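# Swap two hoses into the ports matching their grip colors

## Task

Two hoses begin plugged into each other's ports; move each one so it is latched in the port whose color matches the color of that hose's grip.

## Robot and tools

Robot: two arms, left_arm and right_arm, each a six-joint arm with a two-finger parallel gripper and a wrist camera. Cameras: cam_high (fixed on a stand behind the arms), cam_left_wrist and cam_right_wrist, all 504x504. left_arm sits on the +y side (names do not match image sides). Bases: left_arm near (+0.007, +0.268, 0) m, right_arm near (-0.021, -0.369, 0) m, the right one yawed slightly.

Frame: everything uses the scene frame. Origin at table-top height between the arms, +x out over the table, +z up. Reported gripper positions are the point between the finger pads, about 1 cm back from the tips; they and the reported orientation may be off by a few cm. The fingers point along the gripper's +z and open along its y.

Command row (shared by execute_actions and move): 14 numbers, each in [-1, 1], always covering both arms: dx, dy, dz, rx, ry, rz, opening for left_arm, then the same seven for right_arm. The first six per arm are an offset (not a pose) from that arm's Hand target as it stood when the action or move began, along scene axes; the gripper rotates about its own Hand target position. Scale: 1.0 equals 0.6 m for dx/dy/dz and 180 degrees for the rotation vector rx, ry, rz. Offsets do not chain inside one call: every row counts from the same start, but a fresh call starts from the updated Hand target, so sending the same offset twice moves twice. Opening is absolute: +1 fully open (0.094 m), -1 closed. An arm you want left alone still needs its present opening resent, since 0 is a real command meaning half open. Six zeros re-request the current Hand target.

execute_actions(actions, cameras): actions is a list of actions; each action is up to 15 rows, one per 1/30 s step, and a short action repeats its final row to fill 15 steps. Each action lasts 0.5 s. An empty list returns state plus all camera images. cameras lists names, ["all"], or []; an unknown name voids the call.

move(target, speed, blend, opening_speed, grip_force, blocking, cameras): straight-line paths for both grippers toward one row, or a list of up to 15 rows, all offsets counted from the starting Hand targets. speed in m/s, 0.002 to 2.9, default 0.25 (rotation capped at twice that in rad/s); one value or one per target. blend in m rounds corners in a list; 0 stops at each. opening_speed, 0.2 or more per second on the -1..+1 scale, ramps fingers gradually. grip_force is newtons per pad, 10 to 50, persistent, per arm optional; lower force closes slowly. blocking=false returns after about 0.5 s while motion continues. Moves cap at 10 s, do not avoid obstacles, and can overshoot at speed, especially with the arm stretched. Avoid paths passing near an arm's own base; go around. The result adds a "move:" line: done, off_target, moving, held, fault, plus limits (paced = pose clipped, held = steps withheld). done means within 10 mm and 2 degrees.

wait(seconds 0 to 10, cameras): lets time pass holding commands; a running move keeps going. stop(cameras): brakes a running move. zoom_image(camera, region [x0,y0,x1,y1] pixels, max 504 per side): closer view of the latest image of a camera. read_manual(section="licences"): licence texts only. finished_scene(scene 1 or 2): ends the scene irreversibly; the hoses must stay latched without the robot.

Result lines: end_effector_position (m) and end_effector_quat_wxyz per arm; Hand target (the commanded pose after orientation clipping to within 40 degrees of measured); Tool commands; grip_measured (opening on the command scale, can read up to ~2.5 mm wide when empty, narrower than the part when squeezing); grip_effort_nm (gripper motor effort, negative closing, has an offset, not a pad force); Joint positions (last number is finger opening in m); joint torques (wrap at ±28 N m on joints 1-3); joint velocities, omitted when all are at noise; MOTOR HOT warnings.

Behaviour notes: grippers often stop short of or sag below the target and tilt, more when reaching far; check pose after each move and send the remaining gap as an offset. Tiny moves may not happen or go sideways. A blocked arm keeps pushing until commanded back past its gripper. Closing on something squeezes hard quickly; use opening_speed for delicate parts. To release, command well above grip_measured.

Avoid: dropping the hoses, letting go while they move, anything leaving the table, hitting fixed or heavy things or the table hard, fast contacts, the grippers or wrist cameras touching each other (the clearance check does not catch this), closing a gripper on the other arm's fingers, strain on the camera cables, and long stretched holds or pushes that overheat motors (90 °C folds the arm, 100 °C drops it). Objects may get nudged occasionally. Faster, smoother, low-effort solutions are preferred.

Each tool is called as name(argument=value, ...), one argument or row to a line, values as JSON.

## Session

execute_actions(
  actions=[],
)

Scene clock: 0.00 s.
left_arm: end_effector_position=(+0.3026, +0.1509, +0.3412) grip_measured=+1.000 grip_effort_nm=n/a end_effector_quat_wxyz=(+0.547, +0.003, +0.780, -0.305) | right_arm: end_effector_position=(+0.3136, -0.1834, +0.3281) grip_measured=+1.000 grip_effort_nm=n/a end_effector_quat_wxyz=(+0.511, -0.224, +0.687, +0.465)
Joint positions: left_arm=[-0.227 0.831 0.942 -0.337 0.278 -0.441 0.094] | right_arm=[0.19 1.206 0.892 0.241 -0.915 0.365 0.094]
Joint velocities: within noise
Joint torques (N m): no reading
Heat: left arm: 37 °C; right arm: 47 °C.
Hand target: left_arm +0.3022, +0.1508, +0.3523; +0.559, +0.006, +0.770, -0.307 | right_arm +0.3125, -0.1836, +0.3372; +0.520, -0.230, +0.680, +0.464
Tool commands: left_gripper/opening=+1.0 right_gripper/opening=+1.0
camera_calibration:
cam_left_wrist: T_world_to_cam=[[-0.265284, -0.786543, 0.55765, 0.014914], [-0.866179, -0.05963, -0.496163, 0.450439], [0.423506, -0.61465, -0.665469, 0.29597], [0, 0, 0, 1]] pos_world=[0.268772, 0.220508, 0.412133]
cam_right_wrist: T_world_to_cam=[[0.82376, -0.460273, -0.331009, -0.229377], [-0.534484, -0.435788, -0.724165, 0.33493], [0.189064, 0.773458, -0.604994, 0.384005], [0, 0, 0, 1]] pos_world=[0.295365, -0.25663, 0.398939]

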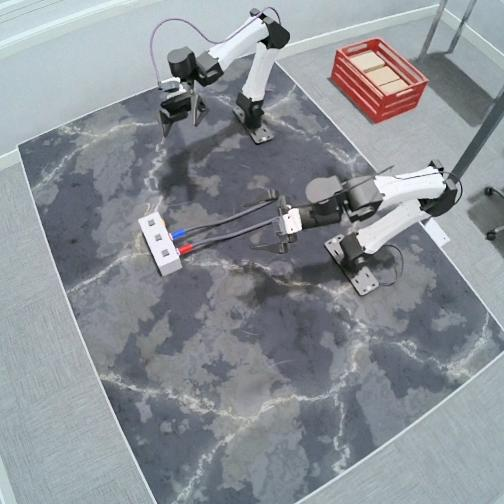

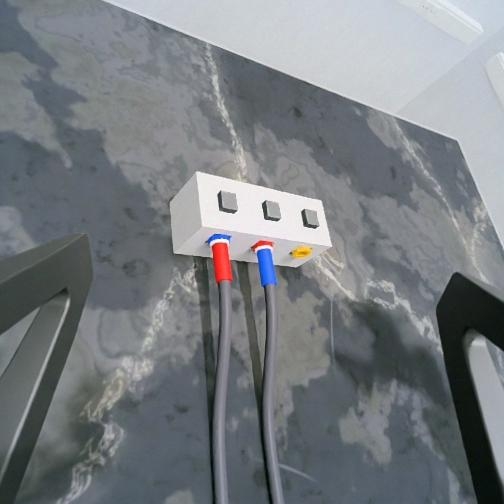

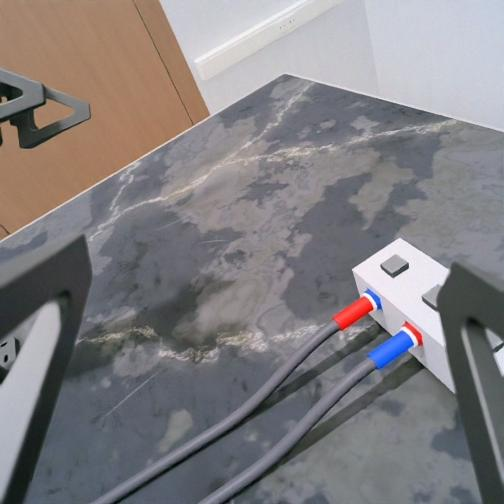

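move(
  target=[0.124,-0.05,-0.377,0.028,-0.1963,-0.1816,-1, 0.079,0.2,-0.345,-0.2048,0.0987,-0.2804,-0.2],
  speed=0.25,
  cameras=["cam_left_wrist","cam_right_wrist"],
)

Scene clock: 4.40 s.
left_arm: end_effector_position=(+0.3730, +0.1194, +0.1182) grip_measured=-0.989 grip_effort_nm=-0.61 end_effector_quat_wxyz=(+0.598, +0.344, +0.611, -0.388) | right_arm: end_effector_position=(+0.3534, -0.0702, +0.1209) grip_measured=-0.197 grip_effort_nm=-0.16 end_effector_quat_wxyz=(+0.452, -0.012, +0.892, -0.006)
Joint positions: left_arm=[0.019 2.01 0.516 1.529 1.108 -0.096 0.001] | right_arm=[0.957 1.859 1.271 -0.283 0.687 0.619 0.038]
Joint torques (N m): left_arm=[0.5 -5.7 5.56 1.99 0.17 0.15] | right_arm=[0.43 -8.42 9.92 1.67 0.45 0.21]
Heat: left arm: 37 °C; right arm: 49 °C.
Hand target: left_arm +0.3765, +0.1208, +0.1260; +0.655, +0.335, +0.546, -0.400 | right_arm +0.3599, -0.0636, +0.1302; +0.462, -0.001, +0.887, +0.001
Off the commanded pose: left_arm 0.009 m, 10 deg | right_arm 0.013 m, 2 deg.
joint sent to its limit (left arm) — joint 4 (wrist pitch), upper limit. The joint targets are off in orientation, not in position.
move: off_target (left_arm, right_arm)
camera_calibration:
cam_left_wrist: T_world_to_cam=[[-0.859221, -0.480618, 0.175344, 0.36336], [-0.413077, 0.449522, -0.792021, 0.203978], [0.301839, -0.752952, -0.584771, 0.150776], [0, 0, 0, 1]] pos_world=[0.350956, 0.196472, 0.186012]
cam_right_wrist: T_world_to_cam=[[0.0851132, -0.993233, 0.0790166, -0.10454], [-0.956445, -0.10367, -0.272883, 0.373387], [0.279228, -0.0523491, -0.958797, 0.116468], [0, 0, 0, 1]] pos_world=[0.333501, -0.059027, 0.221821]
Images, in order (width x height): cam_left_wrist 504x504, cam_right_wrist 504x504.

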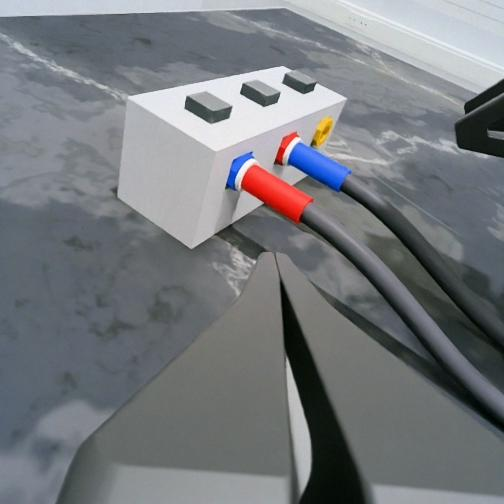

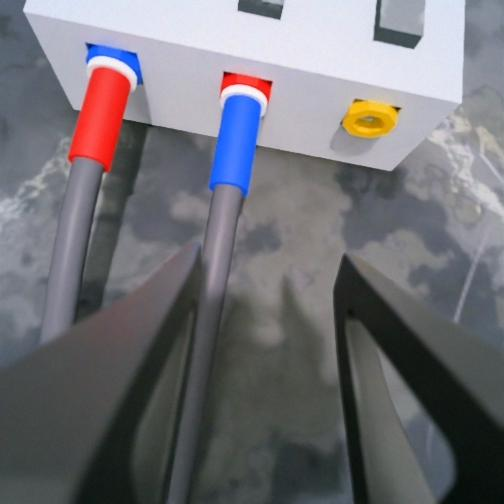

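move(
  target=[0,0,0,0,0,0,-1, 0.12,0.016,-0.05,0,0,-0.025,-0.2],
  speed=0.15,
  cameras=["cam_right_wrist"],
)

Scene clock: 6.03 s.
left_arm: end_effector_position=(+0.3729, +0.1193, +0.1182) grip_measured=-0.989 grip_effort_nm=-0.61 end_effector_quat_wxyz=(+0.598, +0.344, +0.611, -0.388) | right_arm: end_effector_position=(+0.4246, -0.0612, +0.0933) grip_measured=-0.197 grip_effort_nm=-0.16 end_effector_quat_wxyz=(+0.454, +0.031, +0.890, -0.025)
Joint positions: left_arm=[0.019 2.01 0.516 1.529 1.109 -0.095 0.001] | right_arm=[0.861 2.121 1.529 -0.271 0.687 0.617 0.038]
Joint torques (N m): left_arm=[0.5 -5.72 5.55 1.98 0.15 0.14] | right_arm=[0.24 -10.37 9.87 1.77 0.31 0.02]
Heat: left arm: 37 °C; right arm: 50 °C.
Hand target: left_arm +0.3765, +0.1208, +0.1260; +0.655, +0.335, +0.546, -0.401 | right_arm +0.4319, -0.0539, +0.1002; +0.462, +0.034, +0.886, -0.017
Off the commanded pose: left_arm 0.009 m, 10 deg | right_arm 0.012 m, 1 deg.
joint sent to its limit (left arm) — joint 4 (wrist pitch), upper limit. The joint targets are off in orientation, not in position.
move: off_target (left_arm, right_arm)
camera_calibration:
cam_right_wrist: T_world_to_cam=[[-0.010444, -0.9972, 0.0740454, -0.0587412], [-0.960282, -0.0106466, -0.278828, 0.442665], [0.278836, -0.0740165, -0.957482, 0.0692874], [0, 0, 0, 1]] pos_world=[0.40515, -0.0487355, 0.194118]
Images, in order (width x height): cam_right_wrist 504x504.

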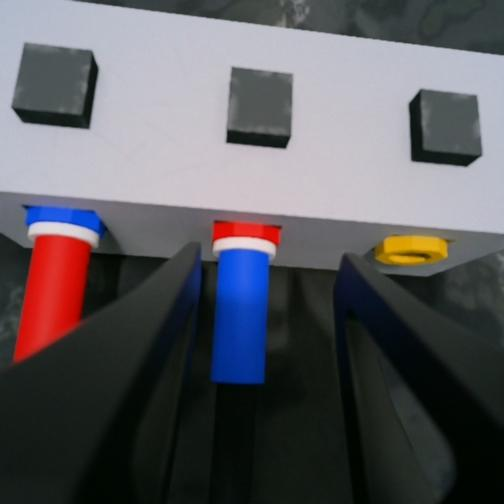

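move(
  target=[0,0,0,0,0,0,-1, 0.005,0.004,-0.0887,0,0,0,-0.2],
  speed=0.12,
  cameras=["cam_right_wrist","cam_left_wrist"],
)

zoom_image(
  camera="cam_left_wrist",
  region=[200, 90, 420, 270],
)

Scene clock: 9.47 s.
left_arm: end_effector_position=(+0.3729, +0.1193, +0.1182) grip_measured=-0.989 grip_effort_nm=-0.60 end_effector_quat_wxyz=(+0.598, +0.344, +0.611, -0.388) | right_arm: end_effector_position=(+0.4346, -0.0506, +0.0538) grip_measured=-0.197 grip_effort_nm=-0.15 end_effector_quat_wxyz=(+0.462, +0.036, +0.886, -0.015)
Joint positions: left_arm=[0.019 2.01 0.516 1.529 1.109 -0.095 0.001] | right_arm=[0.861 2.223 1.508 -0.118 0.687 0.617 0.038]
Joint torques (N m): left_arm=[0.51 -5.71 5.53 1.99 0.15 0.14] | right_arm=[0.13 -11.23 5.5 1.96 0.3 0.03]
Heat: left arm: 37 °C; right arm: 50 °C.
Hand target: left_arm +0.3765, +0.1208, +0.1260; +0.655, +0.335, +0.546, -0.401 | right_arm +0.4349, -0.0515, +0.0470; +0.462, +0.034, +0.886, -0.017
Off the commanded pose: left_arm 0.009 m, 10 deg | right_arm 0.007 m, 0 deg.
joint sent to its limit (left arm) — joint 4 (wrist pitch), upper limit. The joint targets are off in orientation, not in position.
move: off_target (left_arm)
camera_calibration:
cam_left_wrist: T_world_to_cam=[[-0.85966, -0.480012, 0.174852, 0.363352], [-0.412375, 0.449986, -0.792123, 0.203665], [0.301547, -0.753061, -0.58478, 0.150856], [0, 0, 0, 1]] pos_world=[0.350856, 0.19637, 0.186012]
cam_right_wrist: T_world_to_cam=[[-0.0117844, -0.998577, 0.052008, -0.0435111], [-0.954272, -0.00430625, -0.298909, 0.440203], [0.298707, -0.0531522, -0.952863, 0.0216871], [0, 0, 0, 1]] pos_world=[0.413083, -0.0404008, 0.154508]
Images, in order (width x height): cam_left_wrist 504x504, cam_right_wrist 504x504.

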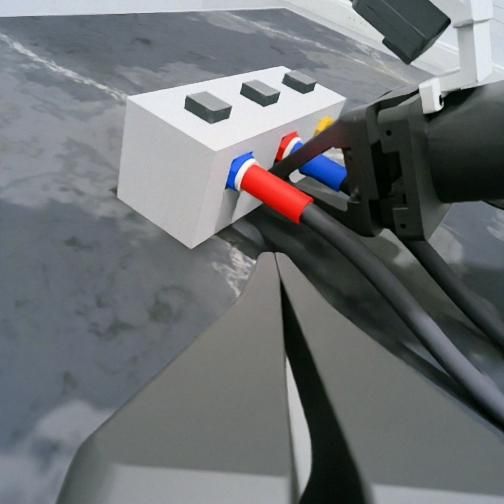

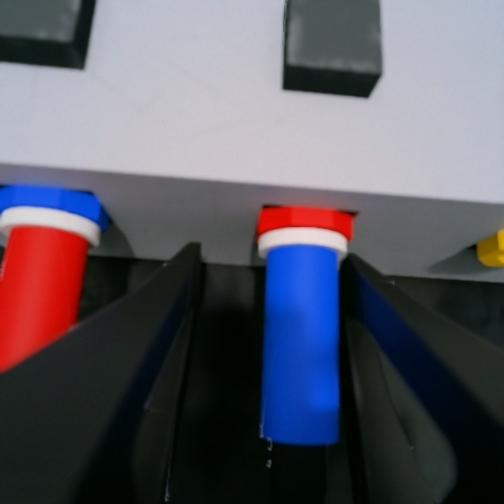

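Scaled by 2.291 from the camera's 504x504 image, which has a finer 720x720 frame.

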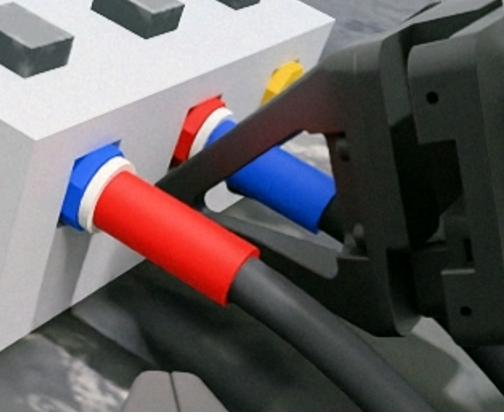

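move(
  target=[0,0,0,0,0,0,-1, -0.027,-0.013,-0.01,0,0,0,-0.2],
  speed=0.1,
  cameras=["cam_right_wrist"],
)

Scene clock: 11.40 s.
left_arm: end_effector_position=(+0.3729, +0.1193, +0.1182) grip_measured=-0.989 grip_effort_nm=-0.61 end_effector_quat_wxyz=(+0.598, +0.344, +0.611, -0.388) | right_arm: end_effector_position=(+0.4236, -0.0572, +0.0360) grip_measured=-0.197 grip_effort_nm=-0.15 end_effector_quat_wxyz=(+0.462, +0.033, +0.886, -0.020)
Joint positions: left_arm=[0.019 2.01 0.516 1.529 1.109 -0.095 0.001] | right_arm=[0.87 2.219 1.423 -0.047 0.698 0.617 0.038]
Joint torques (N m): left_arm=[0.5 -5.7 5.55 1.99 0.15 0.14] | right_arm=[0.62 -14.11 4.21 1.65 0.29 0.16]
Heat: left arm: 37 °C; right arm: 50 °C.
Hand target: left_arm +0.3765, +0.1208, +0.1260; +0.655, +0.335, +0.546, -0.401 | right_arm +0.4186, -0.0593, +0.0409; +0.462, +0.034, +0.886, -0.017
Off the commanded pose: left_arm 0.009 m, 10 deg | right_arm 0.007 m, 0 deg.
joint sent to its limit (left arm) — joint 4 (wrist pitch), upper limit. The joint targets are off in orientation, not in position.
move: off_target (left_arm)
camera_calibration:
cam_right_wrist: T_world_to_cam=[[-0.00968282, -0.997846, 0.0648778, -0.0504853], [-0.954643, -0.0100846, -0.297582, 0.424105], [0.297596, -0.0648166, -0.952489, 0.00738533], [0, 0, 0, 1]] pos_world=[0.402182, -0.0456209, 0.136516]
Images, in order (width x height): cam_right_wrist 504x504.

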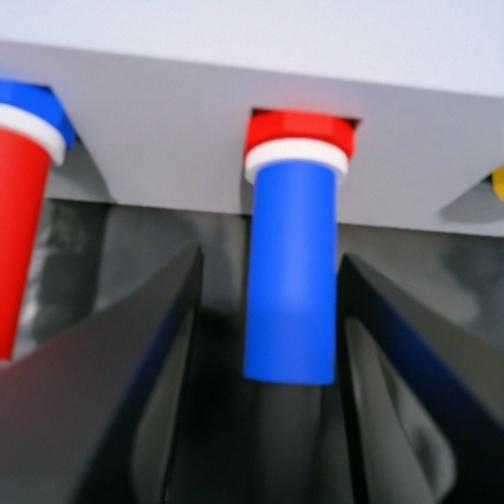

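move(
  target=[
    [0,0,0,0,0,0,-1, 0.0107,-0.006,0.0735,0,0,0,-0.2],
    [0,0,0,0,0,0,-1, 0.007,-0.005,-0.0028,0,0,0,-0.2],
  ],
  speed=0.1,
  cameras=["cam_right_wrist"],
)

Scene clock: 13.67 s.
left_arm: end_effector_position=(+0.3729, +0.1193, +0.1182) grip_measured=-0.989 grip_effort_nm=-0.61 end_effector_quat_wxyz=(+0.598, +0.344, +0.611, -0.388) | right_arm: end_effector_position=(+0.4232, -0.0605, +0.0487) grip_measured=-0.197 grip_effort_nm=-0.15 end_effector_quat_wxyz=(+0.464, +0.034, +0.885, -0.014)
Joint positions: left_arm=[0.019 2.01 0.516 1.529 1.109 -0.095 0.001] | right_arm=[0.864 2.18 1.41 -0.058 0.687 0.614 0.038]
Joint torques (N m): left_arm=[0.51 -5.72 5.55 1.99 0.15 0.14] | right_arm=[0.12 -10.43 5.2 1.95 0.31 0.09]
Heat: left arm: 37 °C; right arm: 51 °C.
Hand target: left_arm +0.3765, +0.1208, +0.1260; +0.655, +0.335, +0.546, -0.401 | right_arm +0.4228, -0.0623, +0.0392; +0.462, +0.034, +0.886, -0.018
Off the commanded pose: left_arm 0.009 m, 10 deg | right_arm 0.010 m, 0 deg.
joint sent to its limit (left arm) — joint 4 (wrist pitch), upper limit. The joint targets are off in orientation, not in position.
move: off_target (left_arm)
camera_calibration:
cam_right_wrist: T_world_to_cam=[[-0.00676271, -0.99863, 0.0518892, -0.0552638], [-0.953489, -0.00919805, -0.301288, 0.427243], [0.301353, -0.0515133, -0.95212, 0.0186088], [0, 0, 0, 1]] pos_world=[0.40139, -0.0502997, 0.149309]
Images, in order (width x height): cam_right_wrist 504x504.

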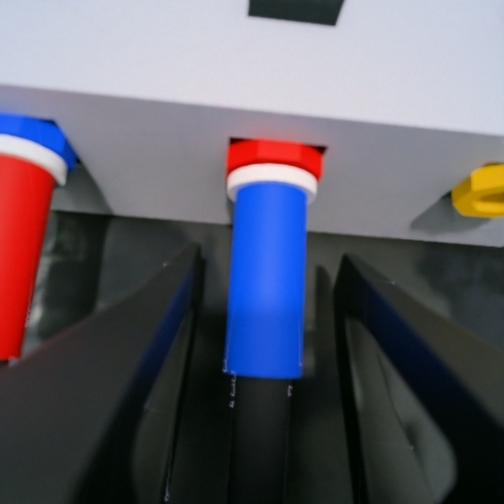

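move(
  target=[0,0,0,0,0,0,-1, 0,0,0,0,0,0,-0.8],
  speed=0.1,
  opening_speed=0.4,
  cameras=["cam_right_wrist"],
)

Scene clock: 15.43 s.
left_arm: end_effector_position=(+0.3729, +0.1193, +0.1182) grip_measured=-0.989 grip_effort_nm=-0.61 end_effector_quat_wxyz=(+0.598, +0.344, +0.611, -0.388) | right_arm: end_effector_position=(+0.4235, -0.0588, +0.0489) grip_measured=-0.649 grip_effort_nm=-1.04 end_effector_quat_wxyz=(+0.464, +0.034, +0.885, -0.009)
Joint positions: left_arm=[0.019 2.01 0.516 1.529 1.109 -0.095 0.001] | right_arm=[0.864 2.18 1.41 -0.052 0.68 0.614 0.016]
Joint torques (N m): left_arm=[0.51 -5.71 5.56 1.99 0.15 0.14] | right_arm=[0.13 -10.45 5.18 1.91 0.38 0.07]
Heat: left arm: 37 °C; right arm: 51 °C.
Hand target: left_arm +0.3765, +0.1208, +0.1260; +0.655, +0.335, +0.546, -0.401 | right_arm +0.4228, -0.0623, +0.0392; +0.462, +0.034, +0.886, -0.017
Off the commanded pose: left_arm 0.009 m, 10 deg | right_arm 0.010 m, 1 deg.
joint sent to its limit (left arm) — joint 4 (wrist pitch), upper limit. The joint targets are off in orientation, not in position.
move: off_target (left_arm)
camera_calibration:
cam_right_wrist: T_world_to_cam=[[-0.00185364, -0.999026, 0.0440877, -0.0552894], [-0.953427, -0.0115321, -0.301404, 0.42741], [0.301619, -0.0425931, -0.952477, 0.0192588], [0, 0, 0, 1]] pos_world=[0.401593, -0.0494863, 0.149604]
Images, in order (width x height): cam_right_wrist 504x504.

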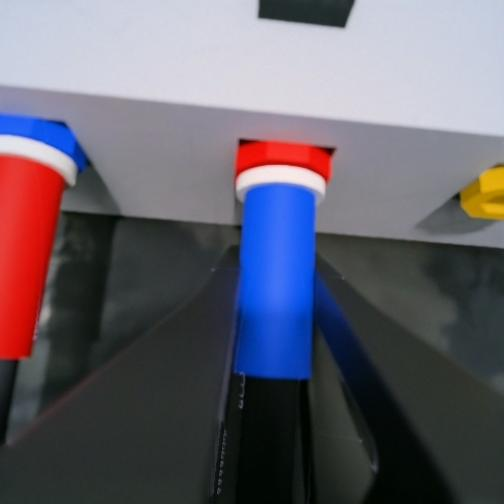

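move(
  target=[
    [0,0,0,0,0,0,-1, 0,0,0,0,0,0,-0.2],
    [0,0,0,0,0,0,-1, -0.013,0.0,0.075,0,-0.044,0,-0.2],
    [0,0,0,0,0,0,-1, -0.0113,0.002,0.0005,0,-0.044,0,-0.2],
  ],
  speed=0.1,
  opening_speed=0.5,
  cameras=["cam_right_wrist","cam_left_wrist"],
)

Scene clock: 21.17 s.
left_arm: end_effector_position=(+0.3729, +0.1193, +0.1182) grip_measured=-0.989 grip_effort_nm=-0.61 end_effector_quat_wxyz=(+0.598, +0.344, +0.611, -0.388) | right_arm: end_effector_position=(+0.4187, -0.0603, +0.0486) grip_measured=-0.203 grip_effort_nm=0.12 end_effector_quat_wxyz=(+0.522, +0.039, +0.852, -0.008)
Joint positions: left_arm=[0.019 2.01 0.516 1.529 1.109 -0.095 0.001] | right_arm=[0.892 2.181 1.28 0.213 0.773 0.553 0.037]
Joint torques (N m): left_arm=[0.5 -5.71 5.55 1.99 0.16 0.14] | right_arm=[0.66 -10.03 4.85 2.1 0.4 0]
Heat: left arm: 38 °C; right arm: 53 °C.
Hand target: left_arm +0.3765, +0.1208, +0.1260; +0.655, +0.335, +0.546, -0.401 | right_arm +0.4161, -0.0613, +0.0395; +0.522, +0.035, +0.852, -0.015
Off the commanded pose: left_arm 0.009 m, 10 deg | right_arm 0.010 m, 1 deg.
joint sent to its limit (left arm) — joint 4 (wrist pitch), upper limit. The joint targets are off in orientation, not in position.
move: off_target (left_arm)
camera_calibration:
cam_left_wrist: T_world_to_cam=[[-0.85966, -0.480012, 0.174852, 0.363352], [-0.412375, 0.449986, -0.792123, 0.203665], [0.301547, -0.753061, -0.58478, 0.150856], [0, 0, 0, 1]] pos_world=[0.350856, 0.19637, 0.186012]
cam_right_wrist: T_world_to_cam=[[-0.0171187, -0.999058, 0.0398764, -0.0501695], [-0.904378, -0.00153609, -0.426729, 0.408905], [0.426388, -0.0433684, -0.9035, -0.0343665], [0, 0, 0, 1]] pos_world=[0.3836, -0.0509846, 0.145442]
Images, in order (width x height): cam_left_wrist 504x504, cam_right_wrist 504x504.

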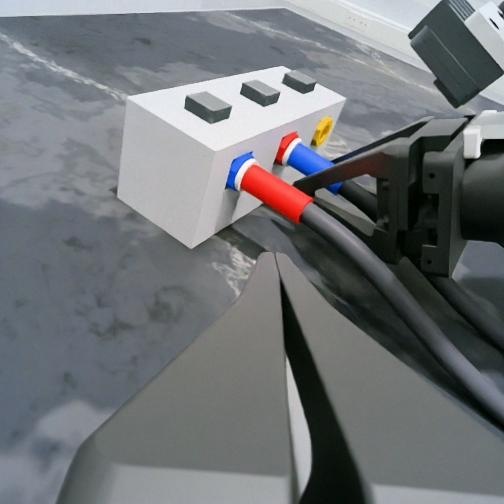

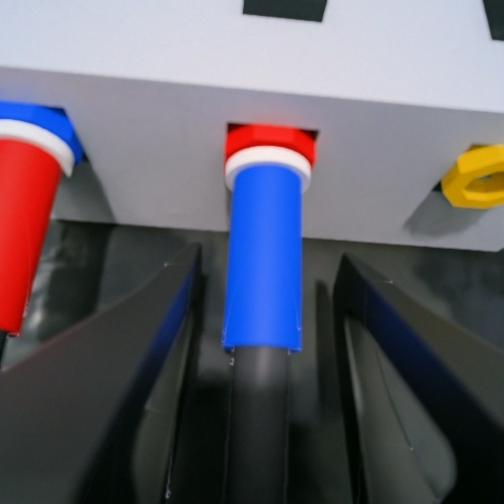

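move(
  target=[0,0,0,0,0,0,-1, 0,0,0,0,0,0,-0.8],
  speed=0.1,
  opening_speed=0.5,
  cameras=["cam_right_wrist"],
)

Scene clock: 22.67 s.
left_arm: end_effector_position=(+0.3729, +0.1193, +0.1182) grip_measured=-0.989 grip_effort_nm=-0.61 end_effector_quat_wxyz=(+0.598, +0.344, +0.611, -0.388) | right_arm: end_effector_position=(+0.4184, -0.0584, +0.0495) grip_measured=-0.648 grip_effort_nm=-1.04 end_effector_quat_wxyz=(+0.524, +0.039, +0.851, -0.005)
Joint positions: left_arm=[0.019 2.01 0.516 1.529 1.109 -0.095 0.001] | right_arm=[0.894 2.181 1.28 0.219 0.773 0.552 0.017]
Joint torques (N m): left_arm=[0.5 -5.71 5.56 2 0.16 0.15] | right_arm=[0.47 -9.98 4.81 2.06 0.4 0.03]
Heat: left arm: 38 °C; right arm: 53 °C.
Hand target: left_arm +0.3765, +0.1208, +0.1260; +0.655, +0.335, +0.546, -0.401 | right_arm +0.4160, -0.0611, +0.0395; +0.522, +0.035, +0.852, -0.015
Off the commanded pose: left_arm 0.009 m, 10 deg | right_arm 0.011 m, 1 deg.
joint sent to its limit (left arm) — joint 4 (wrist pitch), upper limit. The joint targets are off in orientation, not in position.
move: off_target (left_arm, right_arm)
camera_calibration:
cam_right_wrist: T_world_to_cam=[[-0.0137852, -0.999252, 0.0361368, -0.0496465], [-0.902711, -0.00310561, -0.430235, 0.408419], [0.430026, -0.038552, -0.901993, -0.0346663], [0, 0, 0, 1]] pos_world=[0.382908, -0.0496774, 0.146242]
Images, in order (width x height): cam_right_wrist 504x504.

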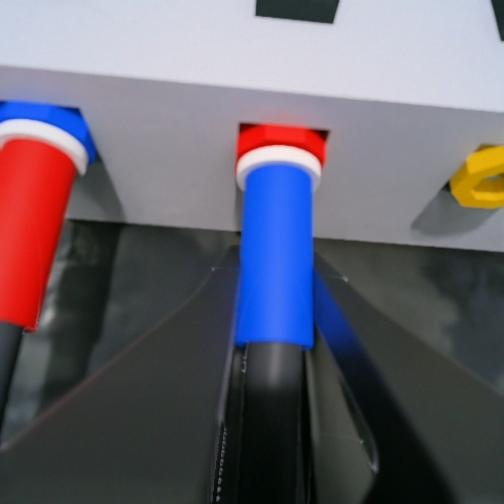

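move(
  target=[
    [0.123,-0.008,0.123,0.0776,0.553,0.184,-1, 0,0,0,0,0,0,-0.8],
    [0.178,-0.29,0.08,0.0776,0.553,0.184,-1, 0,0,0,0,0,0,-0.8],
  ],
  speed=[0.25,0.15],
  blend=[0.02,0],
  cameras=["cam_left_wrist","cam_right_wrist"],
)

Scene clock: 28.47 s.
left_arm: end_effector_position=(+0.4809, -0.0566, +0.1747) grip_measured=-0.989 grip_effort_nm=-0.60 end_effector_quat_wxyz=(+0.064, -0.159, +0.941, -0.291) | right_arm: end_effector_position=(+0.4184, -0.0584, +0.0495) grip_measured=-0.648 grip_effort_nm=-1.05 end_effector_quat_wxyz=(+0.524, +0.039, +0.851, -0.005)
Joint positions: left_arm=[-0.49 2.559 2.834 -1.358 0.373 -0.919 0.001] | right_arm=[0.894 2.181 1.28 0.219 0.773 0.552 0.017]
Joint torques (N m): left_arm=[0.13 -10.85 9.31 0.85 -0.01 -0.16] | right_arm=[0.53 -10.03 4.85 2.05 0.4 0.02]
Heat: left arm: 38 °C; right arm: 55 °C.
Hand target: left_arm +0.4833, -0.0533, +0.1741; +0.050, -0.166, +0.947, -0.272 | right_arm +0.4160, -0.0611, +0.0395; +0.522, +0.035, +0.852, -0.015
Off the commanded pose: left_arm 0.004 m, 3 deg | right_arm 0.011 m, 1 deg.
elbow stopped short (left arm): the move would have taken joint 3 (elbow) straighter than the controller allows.
move: off_target (left_arm, right_arm)
camera_calibration:
cam_left_wrist: T_world_to_cam=[[0.372195, -0.752898, 0.542785, -0.310146], [-0.844795, -0.0325793, 0.534097, 0.321106], [-0.384437, -0.65733, -0.648171, 0.365269], [0, 0, 0, 1]] pos_world=[0.527127, 0.0170557, 0.233598]
cam_right_wrist: T_world_to_cam=[[-0.0137852, -0.999252, 0.0361368, -0.0496465], [-0.902711, -0.00310561, -0.430235, 0.408419], [0.430026, -0.038552, -0.901993, -0.0346663], [0, 0, 0, 1]] pos_world=[0.382908, -0.0496774, 0.146242]
Images, in order (width x height): cam_left_wrist 504x504, cam_right_wrist 504x504.

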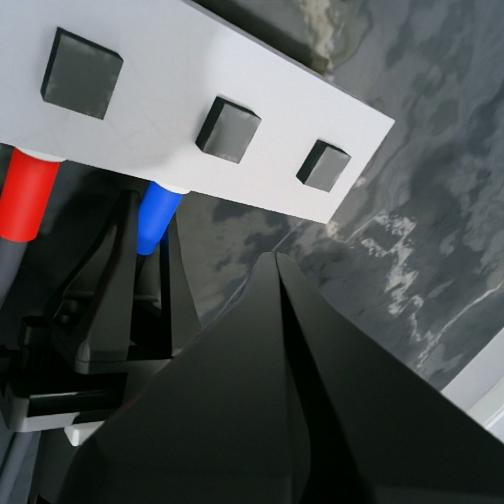

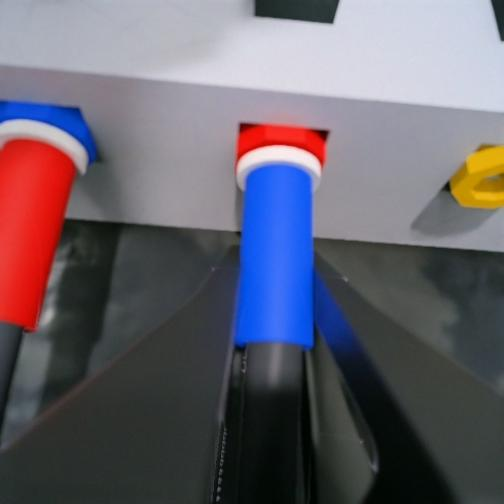

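move(
  target=[0.0117,-0.033,-0.054,0,0,0,-1, 0,0,0,0,0,0,-0.8],
  speed=0.15,
  cameras=["cam_left_wrist"],
)

Scene clock: 30.00 s.
left_arm: end_effector_position=(+0.4851, -0.0698, +0.1340) grip_measured=-0.989 grip_effort_nm=-0.60 end_effector_quat_wxyz=(+0.046, -0.166, +0.946, -0.275) | right_arm: end_effector_position=(+0.4184, -0.0584, +0.0495) grip_measured=-0.648 grip_effort_nm=-1.05 end_effector_quat_wxyz=(+0.524, +0.039, +0.851, -0.005)
Joint positions: left_arm=[-0.51 2.638 2.834 -1.322 0.362 -0.941 0.001] | right_arm=[0.894 2.181 1.28 0.219 0.773 0.552 0.017]
Joint torques (N m): left_arm=[-0.59 -12.18 9.47 1.09 -0.02 -0.15] | right_arm=[0.51 -10.03 4.83 2.06 0.41 0.02]
Heat: left arm: 39 °C; right arm: 55 °C.
Hand target: left_arm +0.4903, -0.0731, +0.1417; +0.050, -0.166, +0.947, -0.272 | right_arm +0.4160, -0.0611, +0.0395; +0.522, +0.035, +0.852, -0.015
Off the commanded pose: left_arm 0.010 m, 1 deg | right_arm 0.011 m, 1 deg.
elbow stopped short (left arm): the move would have taken joint 3 (elbow) straighter than the controller allows.
move: off_target (right_arm)
camera_calibration:
cam_left_wrist: T_world_to_cam=[[0.397268, -0.76486, 0.507116, -0.307816], [-0.820812, -0.0490102, 0.569092, 0.328437], [-0.410422, -0.642329, -0.647276, 0.345386], [0, 0, 0, 1]] pos_world=[0.533624, 0.00251146, 0.192748]
Images, in order (width x height): cam_left_wrist 504x504.

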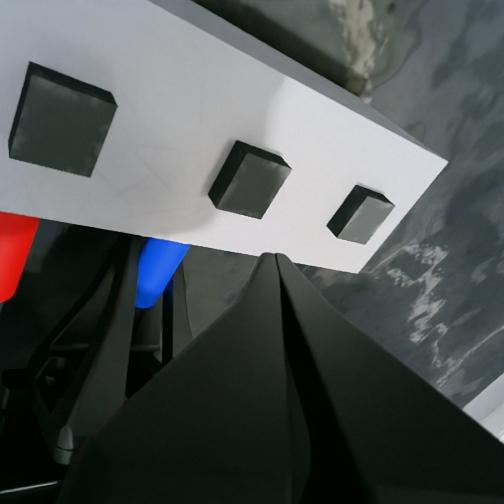

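move(
  target=[0.0,-0.012,-0.022,-0.055,0,0,-1, 0,0,0,0,0,0,-0.8],
  speed=0.12,
  cameras=["cam_left_wrist"],
)

Scene clock: 32.27 s.
left_arm: end_effector_position=(+0.4923, -0.0804, +0.1069) grip_measured=-0.989 grip_effort_nm=-0.61 end_effector_quat_wxyz=(+0.024, -0.170, +0.924, -0.342) | right_arm: end_effector_position=(+0.4184, -0.0584, +0.0495) grip_measured=-0.648 grip_effort_nm=-1.05 end_effector_quat_wxyz=(+0.524, +0.039, +0.851, -0.005)
Joint positions: left_arm=[-0.483 2.487 2.368 -0.938 0.499 -0.98 0.001] | right_arm=[0.894 2.181 1.28 0.219 0.773 0.552 0.017]
Joint torques (N m): left_arm=[-0.38 -16.76 5.26 1.17 0.16 -0.16] | right_arm=[0.49 -10.02 4.81 2.04 0.39 0.02]
Heat: left arm: 40 °C; right arm: 56 °C.
Hand target: left_arm +0.4904, -0.0803, +0.1286; +0.035, -0.170, +0.920, -0.353 | right_arm +0.4160, -0.0612, +0.0395; +0.522, +0.035, +0.852, -0.015
Off the commanded pose: left_arm 0.022 m, 2 deg | right_arm 0.011 m, 1 deg.
move: off_target (left_arm, right_arm)
camera_calibration:
cam_left_wrist: T_world_to_cam=[[0.405521, -0.685843, 0.604294, -0.313164], [-0.808791, 0.0388231, 0.586814, 0.348532], [-0.425923, -0.726713, -0.53896, 0.313181], [0, 0, 0, 1]] pos_world=[0.542275, -0.000720176, 0.153512]
Images, in order (width x height): cam_left_wrist 504x504.

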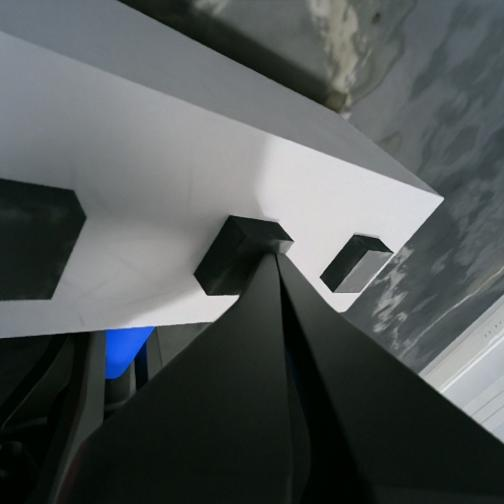

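zoom_image(
  camera="cam_left_wrist",
  region=[170, 190, 320, 320],
)

Scaled by 3.360 from the camera's 504x504 image, which has a finer 720x720 frame.

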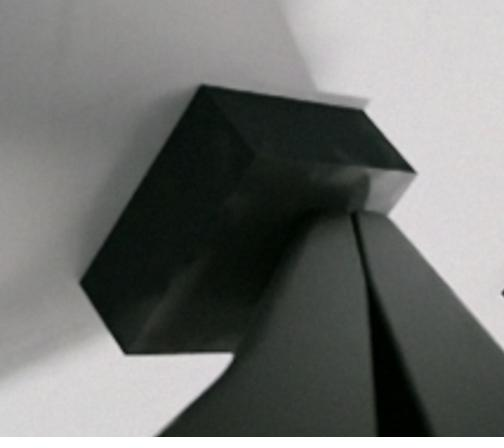

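move(
  target=[-0.006,0.012,0.012,0,0,0,-1, 0,0,0,0,0,0,-0.8],
  speed=0.08,
  cameras=["cam_left_wrist"],
)

zoom_image(
  camera="cam_left_wrist",
  region=[170, 190, 320, 320],
)

Scene clock: 33.57 s.
left_arm: end_effector_position=(+0.4886, -0.0772, +0.1067) grip_measured=-0.989 grip_effort_nm=-0.61 end_effector_quat_wxyz=(+0.021, -0.172, +0.925, -0.339) | right_arm: end_effector_position=(+0.4184, -0.0584, +0.0495) grip_measured=-0.648 grip_effort_nm=-1.04 end_effector_quat_wxyz=(+0.524, +0.039, +0.851, -0.005)
Joint positions: left_arm=[-0.481 2.465 2.33 -0.931 0.499 -0.98 0.001] | right_arm=[0.894 2.181 1.28 0.219 0.773 0.552 0.017]
Joint torques (N m): left_arm=[0.31 -17.76 5.46 1.04 0.2 -0.05] | right_arm=[0.57 -9.99 4.82 2.06 0.42 0.01]
Heat: left arm: 40 °C; right arm: 56 °C.
Hand target: left_arm +0.4867, -0.0730, +0.1356; +0.035, -0.170, +0.920, -0.352 | right_arm +0.4160, -0.0612, +0.0395; +0.522, +0.035, +0.852, -0.015
Off the commanded pose: left_arm 0.029 m, 2 deg | right_arm 0.011 m, 1 deg.
move: off_target (left_arm, right_arm)
camera_calibration:
cam_left_wrist: T_world_to_cam=[[0.411638, -0.687188, 0.598603, -0.311853], [-0.804377, 0.0348069, 0.593099, 0.342407], [-0.428406, -0.725645, -0.53843, 0.315037], [0, 0, 0, 1]] pos_world=[0.538758, 0.00238542, 0.15322]
Images, in order (width x height): cam_left_wrist 504x504.

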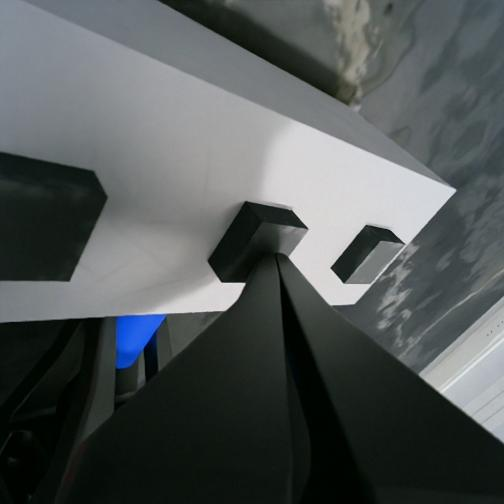

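Scaled by 3.360 from the camera's 504x504 image, which has a finer 720x720 frame.

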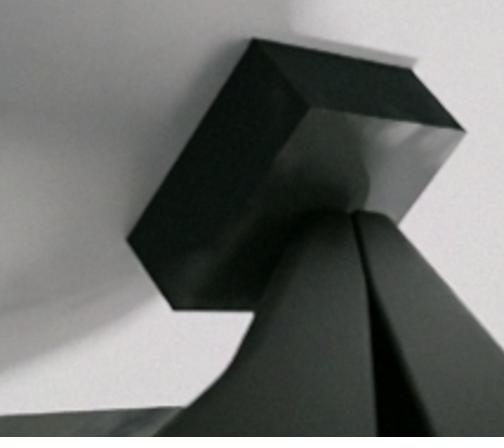

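move(
  target=[-0.012,0.03,-0.12,0,0,0,-1, 0,0,0,0,0,0,-0.8],
  speed=0.1,
  cameras=["cam_left_wrist","cam_right_wrist"],
)

zoom_image(
  camera="cam_left_wrist",
  region=[170, 190, 420, 320],
)

Scene clock: 35.23 s.
left_arm: end_effector_position=(+0.4851, -0.0740, +0.1062) grip_measured=-0.989 grip_effort_nm=-0.60 end_effector_quat_wxyz=(+0.050, -0.139, +0.901, -0.409) | right_arm: end_effector_position=(+0.4184, -0.0584, +0.0495) grip_measured=-0.648 grip_effort_nm=-1.04 end_effector_quat_wxyz=(+0.524, +0.039, +0.851, -0.005)
Joint positions: left_arm=[-0.455 2.306 1.951 -0.568 0.594 -0.965 0.001] | right_arm=[0.894 2.181 1.28 0.219 0.773 0.552 0.017]
Joint torques (N m): left_arm=[0.29 -9.59 2.92 0.78 -0.6 0.13] | right_arm=[0.46 -10.04 4.75 2.04 0.39 0.02]
Heat: left arm: 41 °C; right arm: 57 °C.
Hand target: left_arm +0.4796, -0.0550, +0.0637; +0.035, -0.170, +0.920, -0.352 | right_arm +0.4160, -0.0612, +0.0395; +0.522, +0.035, +0.852, -0.015
Off the commanded pose: left_arm 0.047 m, 8 deg | right_arm 0.011 m, 1 deg.
move: off_target (left_arm, right_arm)
camera_calibration:
cam_left_wrist: T_world_to_cam=[[0.320891, -0.612136, 0.722716, -0.271435], [-0.856638, 0.137894, 0.497148, 0.38303], [-0.403981, -0.778636, -0.48013, 0.293712], [0, 0, 0, 1]] pos_world=[0.533873, 0.00972189, 0.146768]
cam_right_wrist: T_world_to_cam=[[-0.0137852, -0.999252, 0.0361368, -0.0496465], [-0.902711, -0.00310561, -0.430235, 0.408419], [0.430026, -0.038552, -0.901993, -0.0346663], [0, 0, 0, 1]] pos_world=[0.382908, -0.0496774, 0.146242]
Images, in order (width x height): cam_left_wrist 504x504, cam_right_wrist 504x504.

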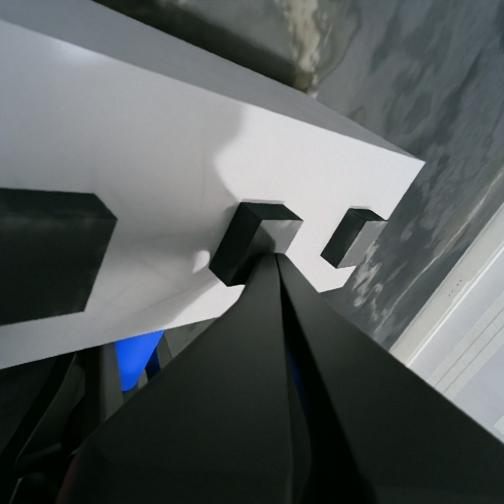

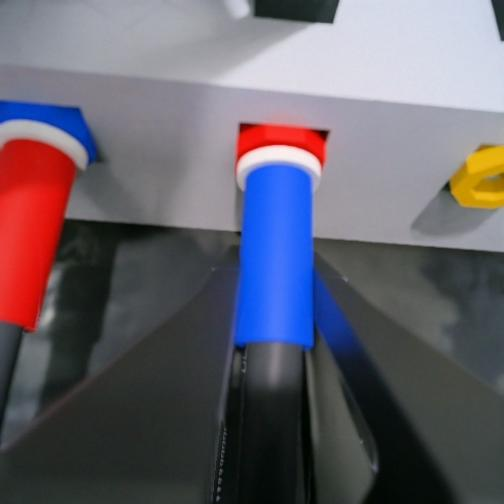

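Scaled by 2.016 from the camera's 504x504 image, which has a finer 720x720 frame.

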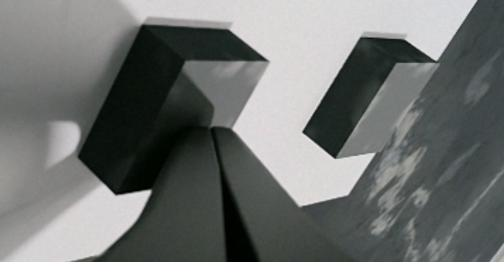

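move(
  target=[-0.02,0.025,-0.1,0.05,0,0,-1, 0,0,0,0,0,0,-0.8],
  speed=0.1,
  cameras=["cam_left_wrist","cam_right_wrist"],
)

zoom_image(
  camera="cam_left_wrist",
  region=[170, 190, 420, 320],
)

Scene clock: 36.77 s.
left_arm: end_effector_position=(+0.4830, -0.0731, +0.1028) grip_measured=-0.989 grip_effort_nm=-0.60 end_effector_quat_wxyz=(+0.094, -0.104, +0.902, -0.408) | right_arm: end_effector_position=(+0.4184, -0.0584, +0.0495) grip_measured=-0.648 grip_effort_nm=-1.05 end_effector_quat_wxyz=(+0.524, +0.039, +0.851, -0.005)
Joint positions: left_arm=[-0.465 2.253 1.829 -0.444 0.555 -0.903 0.001] | right_arm=[0.894 2.181 1.28 0.219 0.773 0.552 0.017]
Joint torques (N m): left_arm=[-0.73 -4.7 0.77 0.15 -1.55 0.18] | right_arm=[0.55 -10.03 4.82 2.06 0.41 0.01]
Heat: left arm: 41 °C; right arm: 57 °C.
Hand target: left_arm +0.4675, -0.0400, +0.0037; +0.048, -0.166, +0.944, -0.279 | right_arm +0.4160, -0.0612, +0.0395; +0.522, +0.035, +0.852, -0.015
Off the commanded pose: left_arm 0.106 m, 18 deg | right_arm 0.011 m, 1 deg.
move: off_target (left_arm, right_arm)
camera_calibration:
cam_left_wrist: T_world_to_cam=[[0.225067, -0.632262, 0.741343, -0.224892], [-0.901608, 0.15331, 0.404474, 0.415047], [-0.369389, -0.759435, -0.535547, 0.282331], [0, 0, 0, 1]] pos_world=[0.529115, 0.00859068, 0.150048]
cam_right_wrist: T_world_to_cam=[[-0.0137852, -0.999252, 0.0361368, -0.0496465], [-0.902711, -0.00310561, -0.430235, 0.408419], [0.430026, -0.038552, -0.901993, -0.0346663], [0, 0, 0, 1]] pos_world=[0.382908, -0.0496774, 0.146242]
Images, in order (width x height): cam_left_wrist 504x504, cam_right_wrist 504x504.

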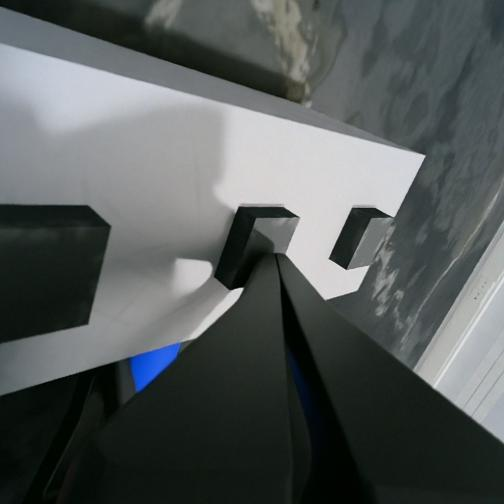

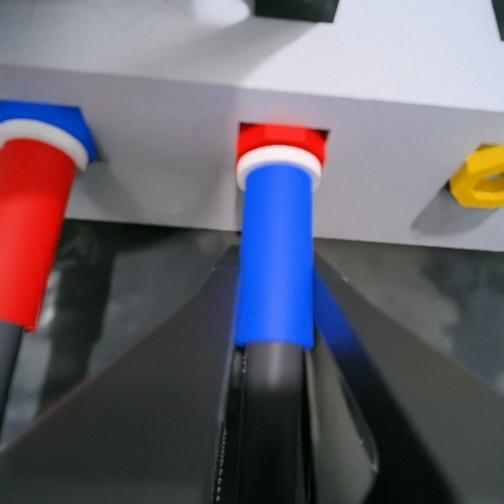

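Scaled by 2.016 from the camera's 504x504 image, which has a finer 720x720 frame.

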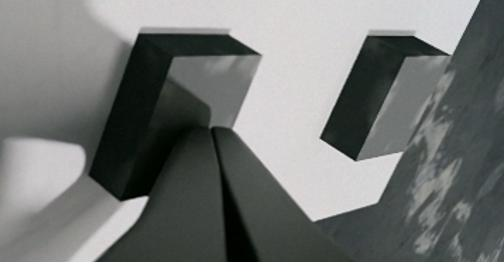

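move(
  target=[-0.025,0.025,-0.09,0.01,0,0,-1, 0,0,0,0,0,0,-0.8],
  speed=0.1,
  cameras=["cam_left_wrist"],
)

zoom_image(
  camera="cam_left_wrist",
  region=[170, 190, 420, 320],
)

Scene clock: 38.20 s.
left_arm: end_effector_position=(+0.4797, -0.0698, +0.0966) grip_measured=-0.989 grip_effort_nm=-0.60 end_effector_quat_wxyz=(+0.148, -0.077, +0.886, -0.433) | right_arm: end_effector_position=(+0.4111, -0.0577, +0.0475) grip_measured=-0.648 grip_effort_nm=-1.04 end_effector_quat_wxyz=(+0.525, +0.034, +0.850, -0.019)
Joint positions: left_arm=[-0.465 2.182 1.612 -0.177 0.544 -0.882 0.001] | right_arm=[0.913 2.181 1.273 0.205 0.804 0.552 0.017]
Joint torques (N m): left_arm=[-0.42 -0.51 -0.94 -0.48 -1.69 0.22] | right_arm=[-1.1 -9.94 5.33 2.18 0.09 0.03]
Heat: left arm: 41 °C; right arm: 57 °C.
Hand target: left_arm +0.4525, -0.0251, -0.0503; +0.051, -0.166, +0.949, -0.264 | right_arm +0.4161, -0.0612, +0.0396; +0.522, +0.035, +0.852, -0.015
Off the commanded pose: left_arm 0.156 m, 26 deg | right_arm 0.010 m, 1 deg.
move: off_target (left_arm)
camera_calibration:
cam_left_wrist: T_world_to_cam=[[0.124261, -0.601519, 0.789135, -0.171668], [-0.944153, 0.172926, 0.280483, 0.447878], [-0.305178, -0.779918, -0.546438, 0.249133], [0, 0, 0, 1]] pos_world=[0.520227, 0.0135918, 0.145982]
Images, in order (width x height): cam_left_wrist 504x504.

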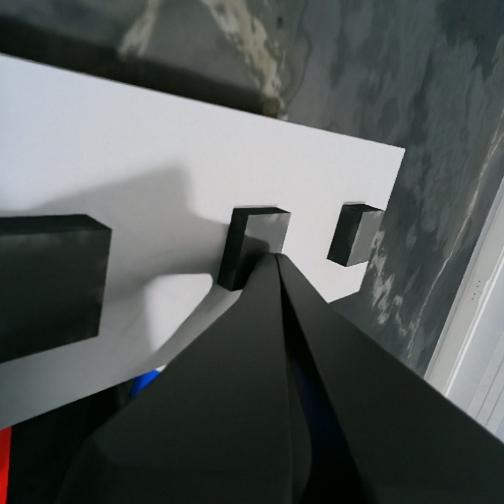

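Scaled by 2.016 from the camera's 504x504 image, which has a finer 720x720 frame.

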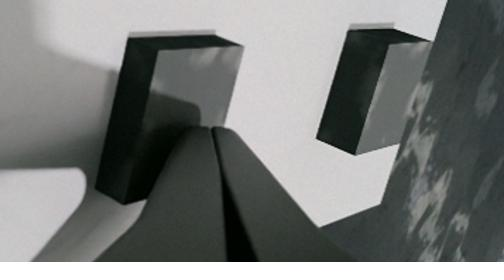

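move(
  target=[0,0,0,0,0,0,-1, -0.03,0.002,0.0,0,0,0,-0.8],
  speed=0.08,
  cameras=["cam_right_wrist"],
)

Scene clock: 39.17 s.
left_arm: end_effector_position=(+0.4796, -0.0697, +0.0965) grip_measured=-0.989 grip_effort_nm=-0.60 end_effector_quat_wxyz=(+0.149, -0.077, +0.885, -0.434) | right_arm: end_effector_position=(+0.4063, -0.0555, +0.0458) grip_measured=-0.648 grip_effort_nm=-1.04 end_effector_quat_wxyz=(+0.533, +0.040, +0.845, -0.008)
Joint positions: left_arm=[-0.465 2.181 1.608 -0.172 0.544 -0.882 0.001] | right_arm=[0.925 2.181 1.243 0.258 0.814 0.564 0.017]
Joint torques (N m): left_arm=[-0.42 -0.57 -0.92 -0.49 -1.68 0.21] | right_arm=[0.77 -12.37 3.66 1.51 0.25 0.22]
Heat: left arm: 40 °C; right arm: 58 °C.
Hand target: left_arm +0.4525, -0.0250, -0.0504; +0.051, -0.166, +0.949, -0.264 | right_arm +0.3980, -0.0599, +0.0396; +0.522, +0.035, +0.852, -0.015
Off the commanded pose: left_arm 0.156 m, 26 deg | right_arm 0.011 m, 2 deg.
move: off_target (left_arm, right_arm)
camera_calibration:
cam_right_wrist: T_world_to_cam=[[-0.0204551, -0.998979, 0.0402863, -0.044206], [-0.893132, 0.00014865, -0.449796, 0.393188], [0.44933, -0.0451816, -0.892222, -0.0413368], [0, 0, 0, 1]] pos_world=[0.368838, -0.0460869, 0.141754]
Images, in order (width x height): cam_right_wrist 504x504.

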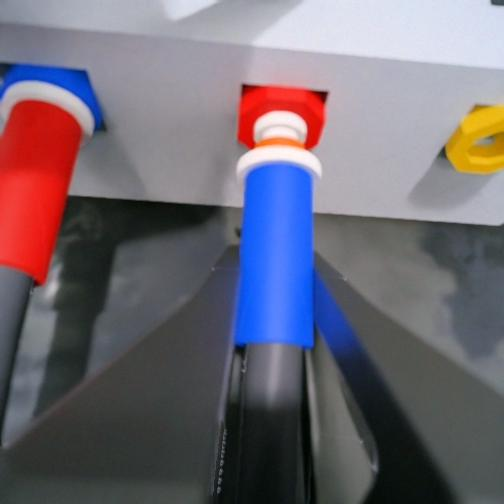

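move(
  target=[
    [0,0,0,0,0,0,-1, -0.07,0.0,0.02,0,0,0,-0.8],
    [0.02,-0.02,0.2,0,0,0,-1, -0.07,-0.1,0.04,0,0,0,-0.8],
  ],
  speed=0.12,
  cameras=["cam_right_wrist","cam_left_wrist"],
)

Scene clock: 42.20 s.
left_arm: end_effector_position=(+0.4740, -0.0502, +0.0974) grip_measured=-0.989 grip_effort_nm=-0.60 end_effector_quat_wxyz=(+0.083, -0.144, +0.936, -0.310) | right_arm: end_effector_position=(+0.3543, -0.1203, +0.0465) grip_measured=-0.648 grip_effort_nm=-1.05 end_effector_quat_wxyz=(+0.508, +0.026, +0.860, -0.031)
Joint positions: left_arm=[-0.481 2.263 1.953 -0.721 0.39 -0.896 0.001] | right_arm=[0.918 1.934 0.905 0.266 0.8 0.57 0.017]
Joint torques (N m): left_arm=[-0.06 -8.27 8.03 0.28 -0.28 -0.08] | right_arm=[0.02 -12.55 4.33 2.05 0.29 0.02]
Heat: left arm: 40 °C; right arm: 59 °C.
Hand target: left_arm +0.4645, -0.0370, +0.0697; +0.051, -0.166, +0.949, -0.264 | right_arm +0.3561, -0.1200, +0.0634; +0.522, +0.035, +0.852, -0.015
Off the commanded pose: left_arm 0.032 m, 7 deg | right_arm 0.017 m, 3 deg.
move: off_target (left_arm, right_arm)
camera_calibration:
cam_left_wrist: T_world_to_cam=[[0.329561, -0.741517, 0.584416, -0.244098], [-0.871498, -0.000829374, 0.490399, 0.375263], [-0.363154, -0.670934, -0.646504, 0.305829], [0, 0, 0, 1]] pos_world=[0.518549, 0.0244994, 0.156346]
cam_right_wrist: T_world_to_cam=[[-0.016733, -0.995583, 0.0923849, -0.113293], [-0.91824, -0.0212628, -0.395452, 0.350723], [0.39567, -0.0914486, -0.913829, -0.00579818], [0, 0, 0, 1]] pos_world=[0.322447, -0.105866, 0.143862]
Images, in order (width x height): cam_left_wrist 504x504, cam_right_wrist 504x504.

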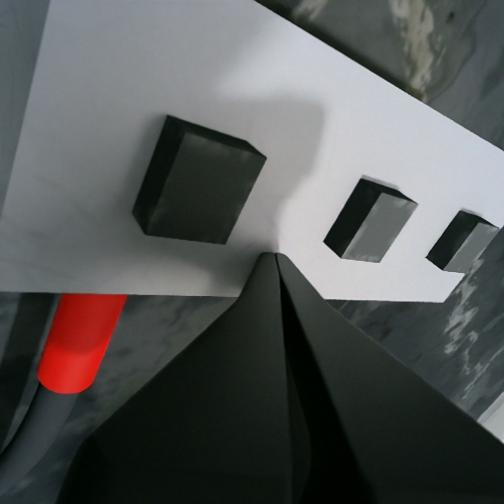

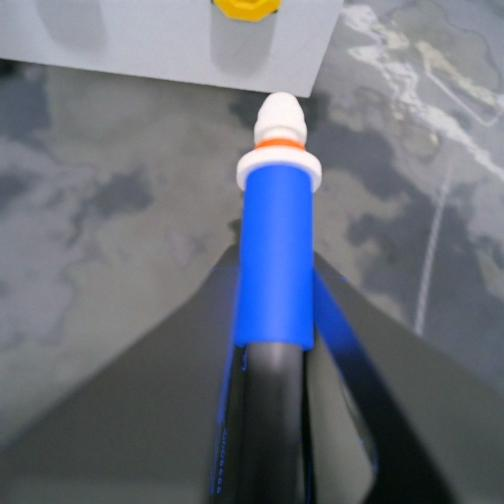

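move(
  target=[-0.01,-0.02,0.2,0,0,0,-1, 0,0,-0.055,0,0,0,-0.8],
  speed=0.1,
  cameras=["cam_right_wrist","cam_left_wrist"],
)

Scene clock: 44.80 s.
left_arm: end_effector_position=(+0.4596, -0.0479, +0.1897) grip_measured=-0.989 grip_effort_nm=-0.60 end_effector_quat_wxyz=(+0.054, -0.163, +0.947, -0.272) | right_arm: end_effector_position=(+0.3571, -0.1170, +0.0386) grip_measured=-0.648 grip_effort_nm=-1.04 end_effector_quat_wxyz=(+0.525, +0.039, +0.850, -0.011)
Joint positions: left_arm=[-0.5 2.482 2.776 -1.418 0.353 -0.922 0.001] | right_arm=[0.918 1.975 0.872 0.402 0.8 0.57 0.017]
Joint torques (N m): left_arm=[-0.84 -10.5 9.2 0.8 -0.02 -0.13] | right_arm=[-0.08 -7.69 4.08 2.09 0.26 0.01]
Heat: left arm: 41 °C; right arm: 59 °C.
Hand target: left_arm +0.4585, -0.0490, +0.1898; +0.051, -0.166, +0.949, -0.264 | right_arm +0.3562, -0.1199, +0.0306; +0.522, +0.035, +0.852, -0.015
Off the commanded pose: left_arm 0.002 m, 1 deg | right_arm 0.009 m, 1 deg.
move: done
camera_calibration:
cam_left_wrist: T_world_to_cam=[[0.388097, -0.770804, 0.505215, -0.304863], [-0.829164, -0.0527208, 0.556513, 0.282985], [-0.402327, -0.634887, -0.659584, 0.384018], [0, 0, 0, 1]] pos_world=[0.507459, 0.0237379, 0.249829]
cam_right_wrist: T_world_to_cam=[[-0.0193288, -0.998783, 0.0453645, -0.106887], [-0.901782, -0.00217813, -0.432186, 0.348059], [0.431759, -0.0492625, -0.900643, -0.0222364], [0, 0, 0, 1]] pos_world=[0.321408, -0.107094, 0.135248]
Images, in order (width x height): cam_left_wrist 504x504, cam_right_wrist 504x504.

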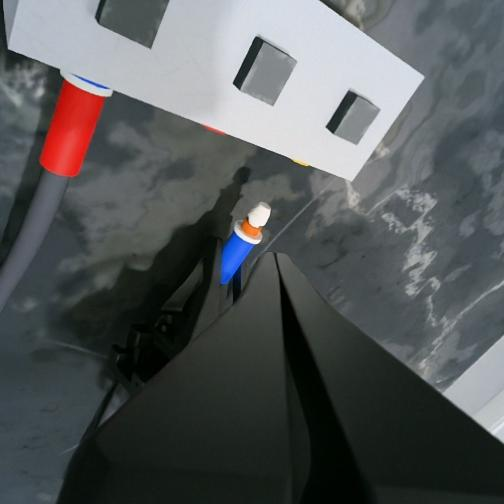

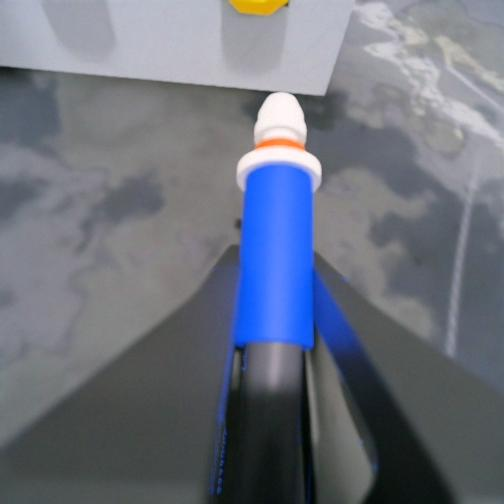

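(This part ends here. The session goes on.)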